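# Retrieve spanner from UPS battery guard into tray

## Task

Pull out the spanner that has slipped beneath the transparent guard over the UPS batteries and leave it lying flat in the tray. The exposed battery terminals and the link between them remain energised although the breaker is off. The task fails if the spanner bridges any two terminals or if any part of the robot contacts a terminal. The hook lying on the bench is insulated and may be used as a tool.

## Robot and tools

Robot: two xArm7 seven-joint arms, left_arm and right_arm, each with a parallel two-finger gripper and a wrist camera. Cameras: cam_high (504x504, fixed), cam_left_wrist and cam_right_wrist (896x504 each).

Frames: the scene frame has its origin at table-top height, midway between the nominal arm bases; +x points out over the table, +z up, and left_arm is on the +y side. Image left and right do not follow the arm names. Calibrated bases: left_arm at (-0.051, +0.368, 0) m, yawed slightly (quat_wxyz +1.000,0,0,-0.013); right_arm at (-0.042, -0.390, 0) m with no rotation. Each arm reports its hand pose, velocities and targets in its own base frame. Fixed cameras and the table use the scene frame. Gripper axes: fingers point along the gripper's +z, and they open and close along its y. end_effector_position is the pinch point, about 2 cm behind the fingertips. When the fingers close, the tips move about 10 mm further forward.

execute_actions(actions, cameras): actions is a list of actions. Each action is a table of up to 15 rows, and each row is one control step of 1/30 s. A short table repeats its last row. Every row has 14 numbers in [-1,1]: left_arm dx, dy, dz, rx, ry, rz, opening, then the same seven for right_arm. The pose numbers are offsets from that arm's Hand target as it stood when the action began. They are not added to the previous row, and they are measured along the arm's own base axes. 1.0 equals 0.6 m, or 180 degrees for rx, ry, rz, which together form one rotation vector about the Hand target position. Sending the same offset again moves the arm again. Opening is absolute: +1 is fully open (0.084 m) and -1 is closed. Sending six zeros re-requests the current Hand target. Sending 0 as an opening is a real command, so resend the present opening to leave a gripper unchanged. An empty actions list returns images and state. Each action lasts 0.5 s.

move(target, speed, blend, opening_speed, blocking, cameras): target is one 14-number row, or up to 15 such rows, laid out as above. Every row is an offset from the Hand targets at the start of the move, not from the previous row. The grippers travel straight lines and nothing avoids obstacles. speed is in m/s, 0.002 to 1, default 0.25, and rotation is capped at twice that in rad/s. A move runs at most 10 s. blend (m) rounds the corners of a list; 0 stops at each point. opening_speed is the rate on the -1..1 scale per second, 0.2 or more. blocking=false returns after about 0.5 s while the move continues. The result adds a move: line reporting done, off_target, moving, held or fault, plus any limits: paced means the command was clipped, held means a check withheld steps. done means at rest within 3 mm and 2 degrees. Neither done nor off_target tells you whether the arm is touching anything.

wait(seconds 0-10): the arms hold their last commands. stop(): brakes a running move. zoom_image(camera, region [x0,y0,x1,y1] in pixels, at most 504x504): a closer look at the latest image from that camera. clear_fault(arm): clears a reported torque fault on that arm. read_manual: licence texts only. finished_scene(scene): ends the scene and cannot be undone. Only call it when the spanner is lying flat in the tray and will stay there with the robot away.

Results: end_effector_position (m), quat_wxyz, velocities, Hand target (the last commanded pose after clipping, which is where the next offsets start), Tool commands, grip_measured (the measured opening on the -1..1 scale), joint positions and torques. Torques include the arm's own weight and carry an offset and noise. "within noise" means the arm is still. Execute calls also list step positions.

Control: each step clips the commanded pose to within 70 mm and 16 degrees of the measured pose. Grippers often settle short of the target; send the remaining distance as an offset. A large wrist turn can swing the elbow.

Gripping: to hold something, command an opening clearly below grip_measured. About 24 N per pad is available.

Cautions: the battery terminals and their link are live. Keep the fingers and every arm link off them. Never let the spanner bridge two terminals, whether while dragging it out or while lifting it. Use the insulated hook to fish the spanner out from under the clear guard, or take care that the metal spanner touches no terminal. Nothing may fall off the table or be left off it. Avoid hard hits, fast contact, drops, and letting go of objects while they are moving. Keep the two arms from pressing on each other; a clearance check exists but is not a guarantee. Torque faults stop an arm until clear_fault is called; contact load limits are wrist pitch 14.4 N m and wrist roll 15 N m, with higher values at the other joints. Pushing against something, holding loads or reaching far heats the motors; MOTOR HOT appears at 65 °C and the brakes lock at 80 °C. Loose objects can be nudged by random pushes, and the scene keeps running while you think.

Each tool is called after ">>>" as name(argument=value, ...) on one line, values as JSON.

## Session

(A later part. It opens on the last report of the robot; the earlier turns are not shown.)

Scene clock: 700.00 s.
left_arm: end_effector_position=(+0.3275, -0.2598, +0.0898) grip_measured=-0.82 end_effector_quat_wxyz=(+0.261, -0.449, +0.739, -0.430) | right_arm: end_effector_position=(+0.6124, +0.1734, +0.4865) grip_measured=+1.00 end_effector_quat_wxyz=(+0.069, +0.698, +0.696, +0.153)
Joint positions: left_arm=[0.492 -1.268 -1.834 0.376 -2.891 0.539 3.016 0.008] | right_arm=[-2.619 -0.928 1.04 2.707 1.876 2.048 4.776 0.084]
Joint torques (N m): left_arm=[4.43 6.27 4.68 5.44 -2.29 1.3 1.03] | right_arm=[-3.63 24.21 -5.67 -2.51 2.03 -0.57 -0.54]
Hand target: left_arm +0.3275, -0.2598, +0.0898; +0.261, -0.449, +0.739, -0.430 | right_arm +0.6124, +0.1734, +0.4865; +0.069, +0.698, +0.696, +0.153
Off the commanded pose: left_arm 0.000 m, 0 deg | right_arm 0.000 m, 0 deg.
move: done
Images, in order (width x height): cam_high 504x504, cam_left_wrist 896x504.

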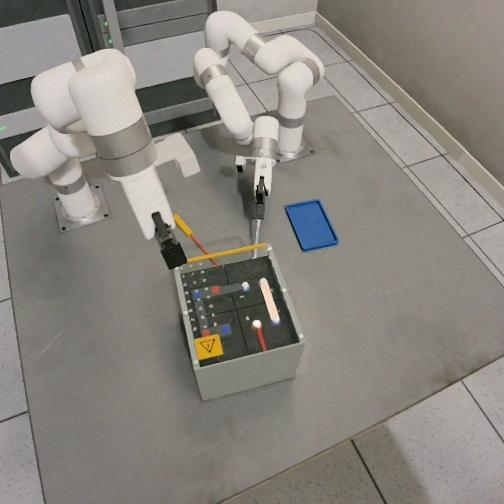

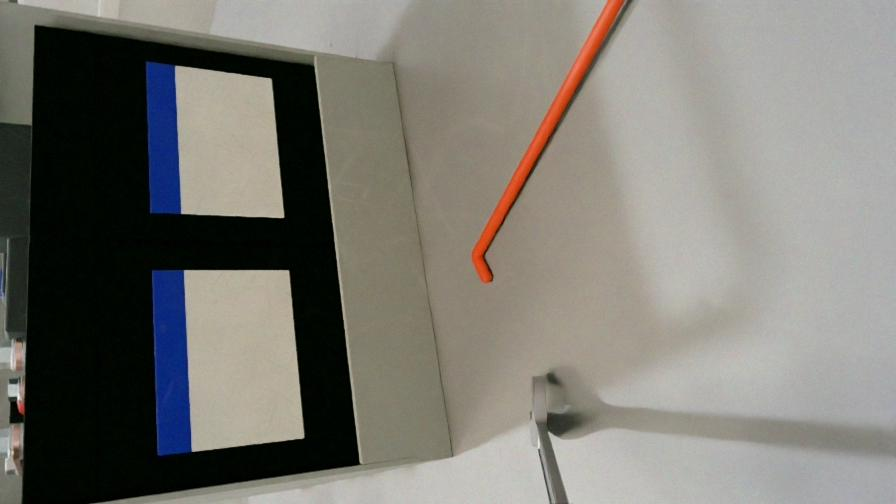

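>>> move(target=[[0,0,-0.083,0,0,0,-1,0,0,0,0,0,0,1],[0,0,-0.083,0,0,0,-0.45,0,0,0,0,0,0,1],[-0.09,0.047,0.0,0,0,0,-0.45,0,0,0,0,0,0,1]], speed=[0.08,0.1,0.15], opening_speed=0.6, cameras=["cam_high","cam_left_wrist"])

>>> zoom_image(camera="cam_high", region=[150, 140, 350, 300])

Scene clock: 711.83 s.
left_arm: end_effector_position=(+0.2735, -0.2316, +0.0898) grip_measured=-0.47 end_effector_quat_wxyz=(+0.261, -0.449, +0.739, -0.430) | right_arm: end_effector_position=(+0.6124, +0.1734, +0.4865) grip_measured=+1.00 end_effector_quat_wxyz=(+0.069, +0.698, +0.696, +0.153)
Joint positions: left_arm=[0.204 -1.205 -1.854 0.235 -2.993 0.4 3.003 0.024] | right_arm=[-2.619 -0.928 1.04 2.707 1.876 2.048 4.776 0.084]
Joint torques (N m): left_arm=[-4.46 10.2 8.43 -6.66 3.56 -2.44 -1.09] | right_arm=[-3.64 23.94 -5.72 -2.73 2.03 -0.56 -0.58]
Hand target: left_arm +0.2735, -0.2316, +0.0898; +0.261, -0.449, +0.739, -0.430 | right_arm +0.6124, +0.1734, +0.4865; +0.069, +0.698, +0.696, +0.153
Off the commanded pose: left_arm 0.000 m, 0 deg | right_arm 0.000 m, 0 deg.
move: done
Images, in order (width x height): cam_high 504x504, cam_left_wrist 896x504.

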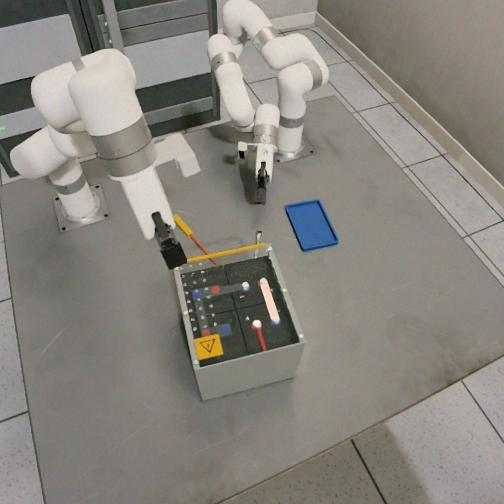

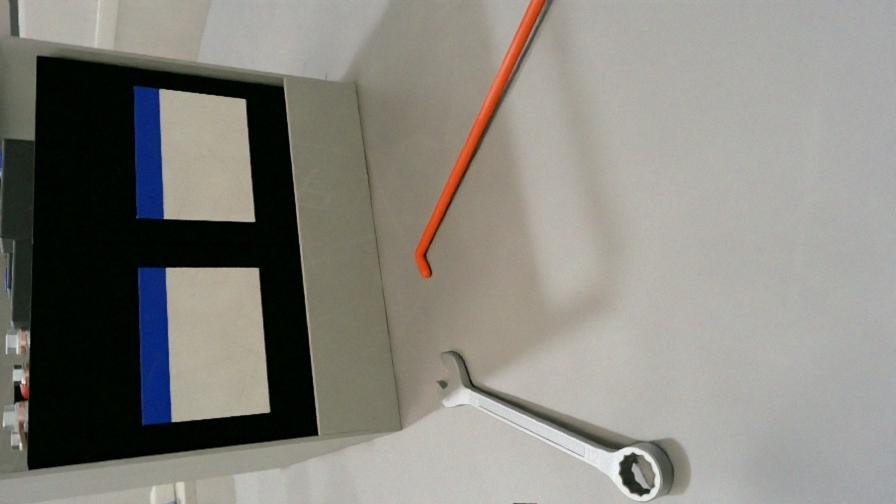

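Scaled by 2.520 from the camera's 504x504 image, which has a finer 720x720 frame.

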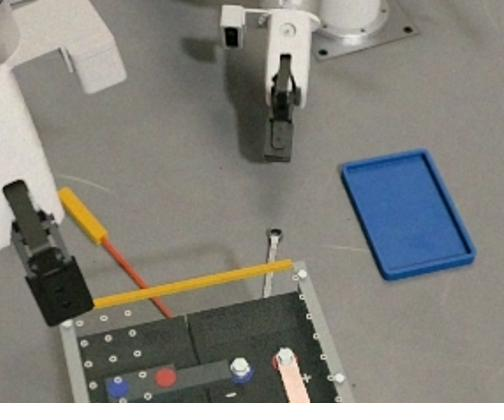

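>>> move(target=[[0,0.0,0.27,0,0,0,-0.2,0,0,0,0,0,0,1],[0.194,-0.102,0.3,0.3524,0.1111,-0.4495,-0.2,0,0,0,0,0,0,1],[0.194,-0.102,0.1,0.3524,0.1111,-0.4495,-0.2,0,0,0,0,0,0,1]], speed=[0.3,0.35,0.25], blend=[0.03,0.03,0], cameras=["cam_left_wrist"])

Scene clock: 731.40 s.
left_arm: end_effector_position=(+0.3899, -0.2928, +0.1498) grip_measured=-0.21 end_effector_quat_wxyz=(+0.000, +0.238, +0.971, +0.000) | right_arm: end_effector_position=(+0.6124, +0.1734, +0.4865) grip_measured=+1.00 end_effector_quat_wxyz=(+0.069, +0.698, +0.696, +0.153)
Joint positions: left_arm=[0.115 0.199 -0.791 1.057 0.176 0.924 2.849 0.035] | right_arm=[-2.619 -0.928 1.04 2.707 1.876 2.048 4.776 0.084]
Joint torques (N m): left_arm=[-4.68 -10.72 -0.44 24.79 2.91 -2.99 -1.07] | right_arm=[-3.29 23.84 -5.57 -2.98 1.85 -0.46 -0.51]
Hand target: left_arm +0.3899, -0.2928, +0.1498; +0.000, +0.238, +0.971, +0.000 | right_arm +0.6124, +0.1734, +0.4865; +0.069, +0.698, +0.696, +0.153
Off the commanded pose: left_arm 0.000 m, 0 deg | right_arm 0.000 m, 0 deg.
move: done
Images, in order (width x height): cam_left_wrist 896x504.

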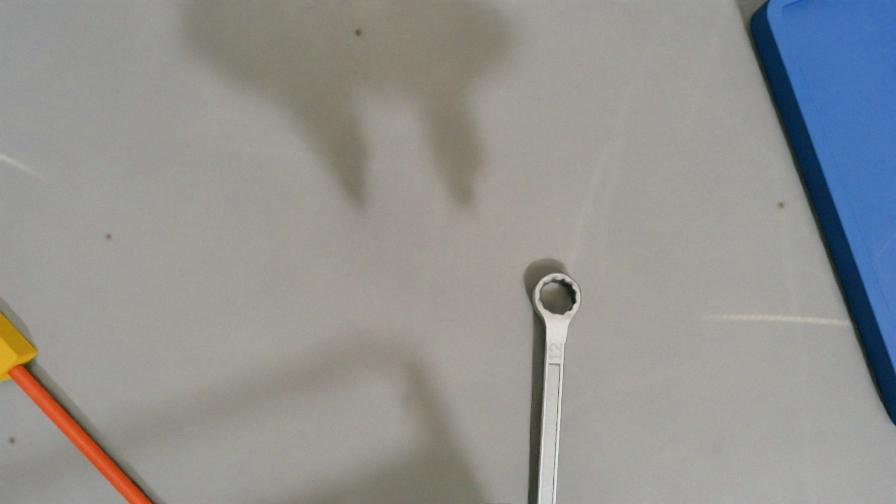

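>>> move(target=[[0.0057,0.0108,-0.15,0,0,-0.015,-0.2,0,0,0,0,0,0,1],[0.0057,0.0108,-0.217,0,0,-0.015,-0.2,0,0,0,0,0,0,1],[0.0057,0.0108,-0.217,0,0,-0.015,-1,0,0,0,0,0,0,1],[0.0057,0.0108,-0.05,0,0,-0.015,-1,0,0,0,0,0,0,1],[-0.0533,0.337,-0.05,0,0,0.108,-1,0,0,0,0,0,0,1]], speed=[0.3,0.1,0.1,0.25,0.25], blend=[0.01,0,0,0.03,0], cameras=["cam_left_wrist"])

Scene clock: 750.50 s.
left_arm: end_effector_position=(+0.4063, -0.2865, +0.0414) grip_measured=-0.21 end_effector_quat_wxyz=(+0.026, +0.261, +0.965, +0.007) | right_arm: end_effector_position=(+0.6124, +0.1734, +0.4865) grip_measured=+1.00 end_effector_quat_wxyz=(+0.069, +0.698, +0.696, +0.153)
Joint positions: left_arm=[0.012 0.437 -0.641 0.985 0.491 0.639 2.693 0.035] | right_arm=[-2.619 -0.928 1.04 2.707 1.876 2.048 4.776 0.084]
Joint torques (N m): left_arm=[-0.2 -20.26 -2.85 15.85 -0.08 -2.2 0.06] | right_arm=[-3.38 23.88 -5.71 -3.1 1.83 -0.53 -0.53]
Hand target: left_arm +0.4063, -0.2865, +0.0414; +0.026, +0.261, +0.965, +0.007 (not the last commanded pose) | right_arm +0.6124, +0.1734, +0.4865; +0.069, +0.698, +0.696, +0.153
Tool commands: left_gripper/opening=-0.2 right_gripper/opening=+1.0
Off the commanded pose: left_arm 0.217 m, 22 deg | right_arm 0.000 m, 0 deg.
TORQUE FAULT: the external load on joint 2 (shoulder) of the left arm reached its load limit, and that arm stopped. The contact can be on any part of that arm beyond that joint, not only on its tool. A torque fault puts only its own arm into a fault stop. The hold on joint 2 (shoulder) of that arm was moved back by the arm itself, up to 3 degrees, as the stop began. That arm is still stopped at the end of this call. While its stop runs, that arm, its gripper or tool too, takes no new command.
CLEAR FAULT: the left arm stays stopped (state 4) until you call clear_fault(arm="left_arm").
End effector pose when the fault began: left_arm: position (+0.3941, -0.2865, +0.0209), quat_wxyz (+0.001, +0.261, +0.965, +0.000)
Joint positions when the fault began: left_arm=[0.012 0.488 -0.641 0.984 0.491 0.639 2.693 0.035]
move: fault (left_arm); path passed 2 of 5 targets; target 3's new opening was not sent
Images, in order (width x height): cam_left_wrist 896x504.

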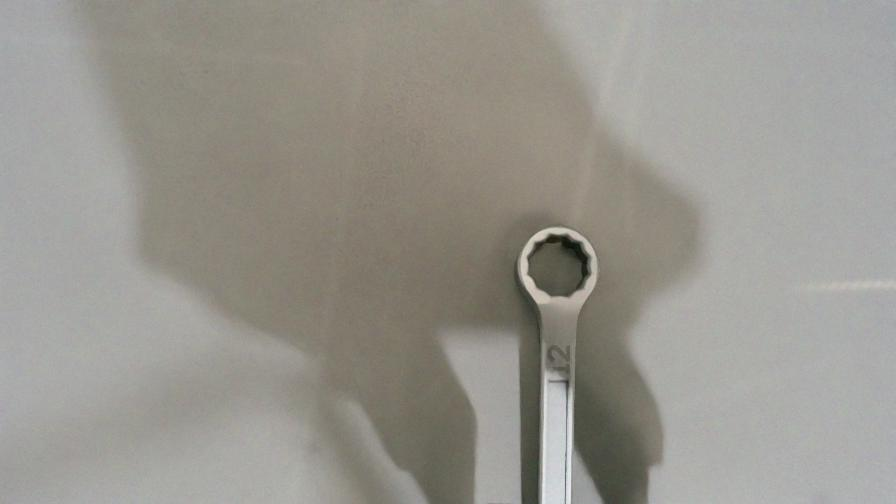

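>>> clear_fault(arm="left_arm")

>>> move(target=[[-0.0217,0,0,0,0.0171,0,-0.2,0,0,0,0,0,0,1],[-0.0217,0,-0.028,0,0.0171,0,-0.2,0,0,0,0,0,0,1],[-0.0217,0,-0.028,0,0.0171,0,-1,0,0,0,0,0,0,1],[-0.0217,0,0.15,0,0.0171,0,-1,0,0,0,0,0,0,1]], speed=[0.1,0.05,0.1,0.2], cameras=["cam_left_wrist","cam_high"])

Scene clock: 766.43 s.
left_arm: end_effector_position=(+0.4063, -0.2865, +0.0414) grip_measured=-0.21 end_effector_quat_wxyz=(+0.026, +0.261, +0.965, +0.007) | right_arm: end_effector_position=(+0.6124, +0.1734, +0.4865) grip_measured=+1.00 end_effector_quat_wxyz=(+0.069, +0.698, +0.696, +0.153)
Joint positions: left_arm=[0.012 0.437 -0.641 0.985 0.491 0.639 2.693 0.035] | right_arm=[-2.619 -0.928 1.04 2.707 1.876 2.048 4.776 0.084]
Joint torques (N m): left_arm=[-0.22 -20.16 -2.88 15.88 -0.08 -2.17 0.03] | right_arm=[-3.22 24.02 -5.64 -3.63 2 -0.43 -0.37]
Hand target: left_arm +0.4063, -0.2865, +0.0414; +0.026, +0.261, +0.965, +0.007 (not the last commanded pose) | right_arm +0.6124, +0.1734, +0.4865; +0.069, +0.698, +0.696, +0.153
Tool commands: left_gripper/opening=-0.2 right_gripper/opening=+1.0
Off the commanded pose: left_arm 0.217 m, 22 deg | right_arm 0.000 m, 0 deg.
TORQUE FAULT, CONTINUED: the left arm's stop, for the torque fault of joint 2 (shoulder) that an earlier result reported, is over. The call counts as one of the actions that you can send in this scene. The hold on joint 2 (shoulder) of that arm was moved back by the arm itself, up to 3 degrees, as the stop began. That arm's target is now where it stood when the stop ended, not its last command. That arm's gripper keeps its grip as last carried out, and that arm accepts commands again: back off and push less far.
CLEAR FAULT: your call cleared the left arm's torque fault. If a joint's load stays at its limit, that arm stops again at once.

Scene clock: 769.30 s.
left_arm: end_effector_position=(+0.3932, -0.2865, +0.1314) grip_measured=-0.84 end_effector_quat_wxyz=(+0.000, +0.261, +0.965, +0.000) | right_arm: end_effector_position=(+0.6124, +0.1734, +0.4865) grip_measured=+1.00 end_effector_quat_wxyz=(+0.069, +0.698, +0.696, +0.153)
Joint positions: left_arm=[0.118 0.231 -0.779 1.031 0.21 0.877 2.886 0.007] | right_arm=[-2.619 -0.928 1.04 2.707 1.876 2.048 4.776 0.084]
Joint torques (N m): left_arm=[4.28 -17.36 -4.1 24.85 -3.46 -0.74 1.05] | right_arm=[-3.21 24.25 -5.69 -3.92 2.08 -0.48 -0.44]
Hand target: left_arm +0.3932, -0.2865, +0.1314; +0.000, +0.261, +0.965, +0.000 | right_arm +0.6124, +0.1734, +0.4865; +0.069, +0.698, +0.696, +0.153
Off the commanded pose: left_arm 0.000 m, 0 deg | right_arm 0.000 m, 0 deg.
move: done
Images, in order (width x height): cam_high 504x504, cam_left_wrist 896x504.

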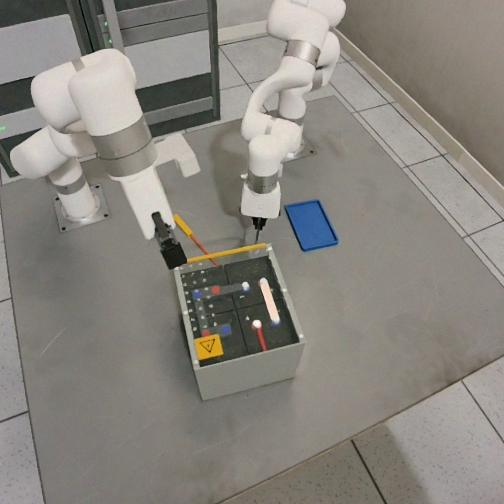

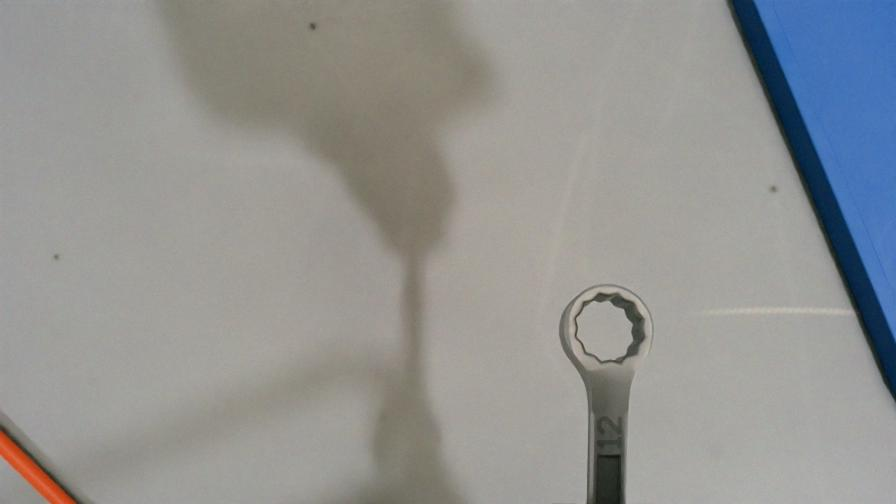

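>>> move(target=[-0.0588,0.3255,0.114,0,0,0.123,-1,0,0,0,0,0,0,1], speed=0.25, cameras=["cam_left_wrist"])

Scene clock: 774.97 s.
left_arm: end_effector_position=(+0.3580, -0.0912, +0.1998) grip_measured=-0.84 end_effector_quat_wxyz=(+0.000, +0.071, +0.997, +0.000) | right_arm: end_effector_position=(+0.6124, +0.1734, +0.4865) grip_measured=+1.00 end_effector_quat_wxyz=(+0.069, +0.698, +0.696, +0.153)
Joint positions: left_arm=[0.34 -0.367 -0.547 0.721 -0.217 1.048 3.215 0.007] | right_arm=[-2.619 -0.928 1.04 2.707 1.876 2.048 4.776 0.084]
Joint torques (N m): left_arm=[4.28 -10.16 4.04 16.91 -3.23 -0.62 1.12] | right_arm=[-2.87 24.14 -5.6 -3.95 1.98 -0.49 -0.37]
Hand target: left_arm +0.3580, -0.0912, +0.1998; +0.000, +0.071, +0.997, +0.000 | right_arm +0.6124, +0.1734, +0.4865; +0.069, +0.698, +0.696, +0.153
Off the commanded pose: left_arm 0.000 m, 0 deg | right_arm 0.000 m, 0 deg.
move: done
Images, in order (width x height): cam_left_wrist 896x504.

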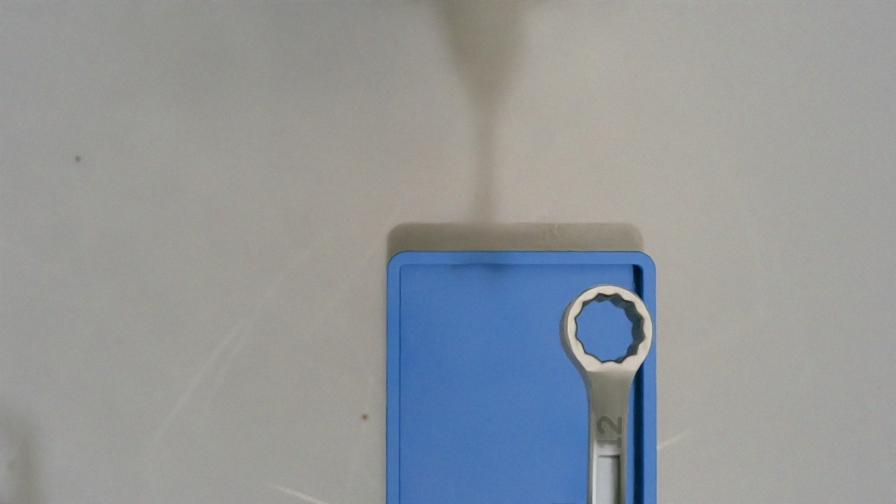

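>>> move(target=[[0.0066,-0.001,-0.24,0,0,0,-1,0,0,0,0,0,0,1],[0.0066,-0.001,-0.284,0,0,0,-1,0,0,0,0,0,0,1],[0.0066,-0.001,-0.284,0,0,0,-0.6,0,0,0,0,0,0,1],[0.0066,-0.001,-0.05,0,0,0,-0.6,0,0,0,0,0,0,1]], speed=[0.2,0.05,0.1,0.2], cameras=["cam_left_wrist","cam_high"])

>>> zoom_image(camera="cam_high", region=[250, 170, 370, 280])

Scene clock: 793.10 s.
left_arm: end_effector_position=(+0.3619, -0.0918, +0.1698) grip_measured=-0.62 end_effector_quat_wxyz=(+0.000, +0.071, +0.997, +0.000) | right_arm: end_effector_position=(+0.6124, +0.1734, +0.4865) grip_measured=+1.00 end_effector_quat_wxyz=(+0.069, +0.698, +0.696, +0.153)
Joint positions: left_arm=[0.367 -0.31 -0.592 0.678 -0.211 0.948 3.205 0.017] | right_arm=[-2.619 -0.928 1.04 2.707 1.876 2.048 4.776 0.084]
Joint torques (N m): left_arm=[-4.28 -10.46 3.75 24.75 -3.26 -0.58 1.06] | right_arm=[-2.84 24.35 -5.73 -4.17 2.14 -0.51 -0.46]
Hand target: left_arm +0.3619, -0.0918, +0.1698; +0.000, +0.071, +0.997, +0.000 | right_arm +0.6124, +0.1734, +0.4865; +0.069, +0.698, +0.696, +0.153
Off the commanded pose: left_arm 0.000 m, 0 deg | right_arm 0.000 m, 0 deg.
move: done
Images, in order (width x height): cam_high 504x504, cam_left_wrist 896x504.

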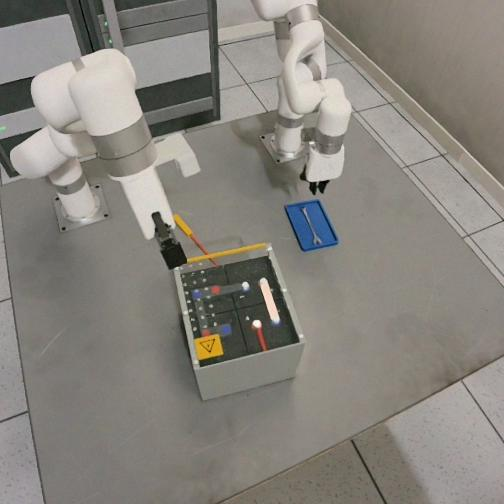

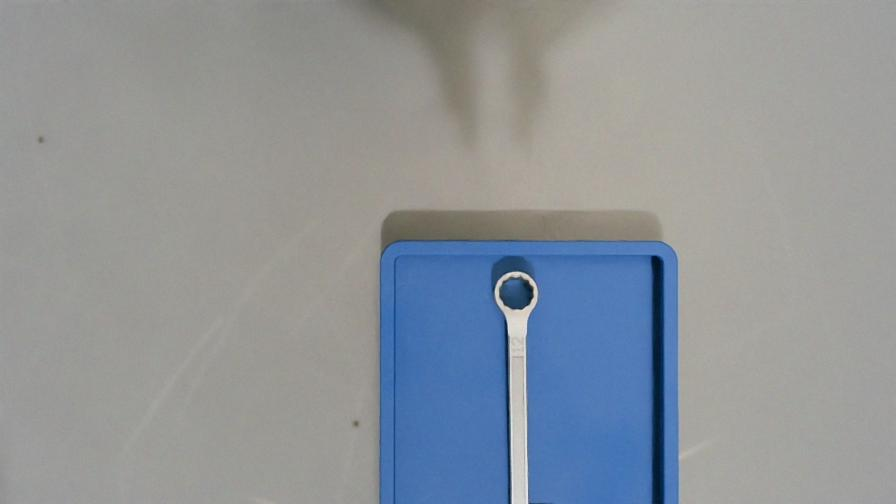

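Scaled by 4.200 from the camera's 504x504 image, which has a finer 720x720 frame.

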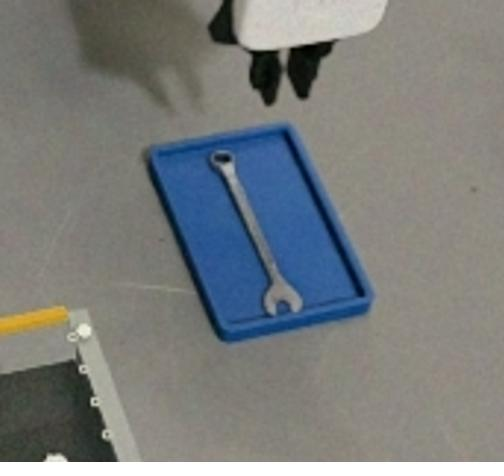

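>>> finished_scene(scene=2)

The scene is finished: the task was done.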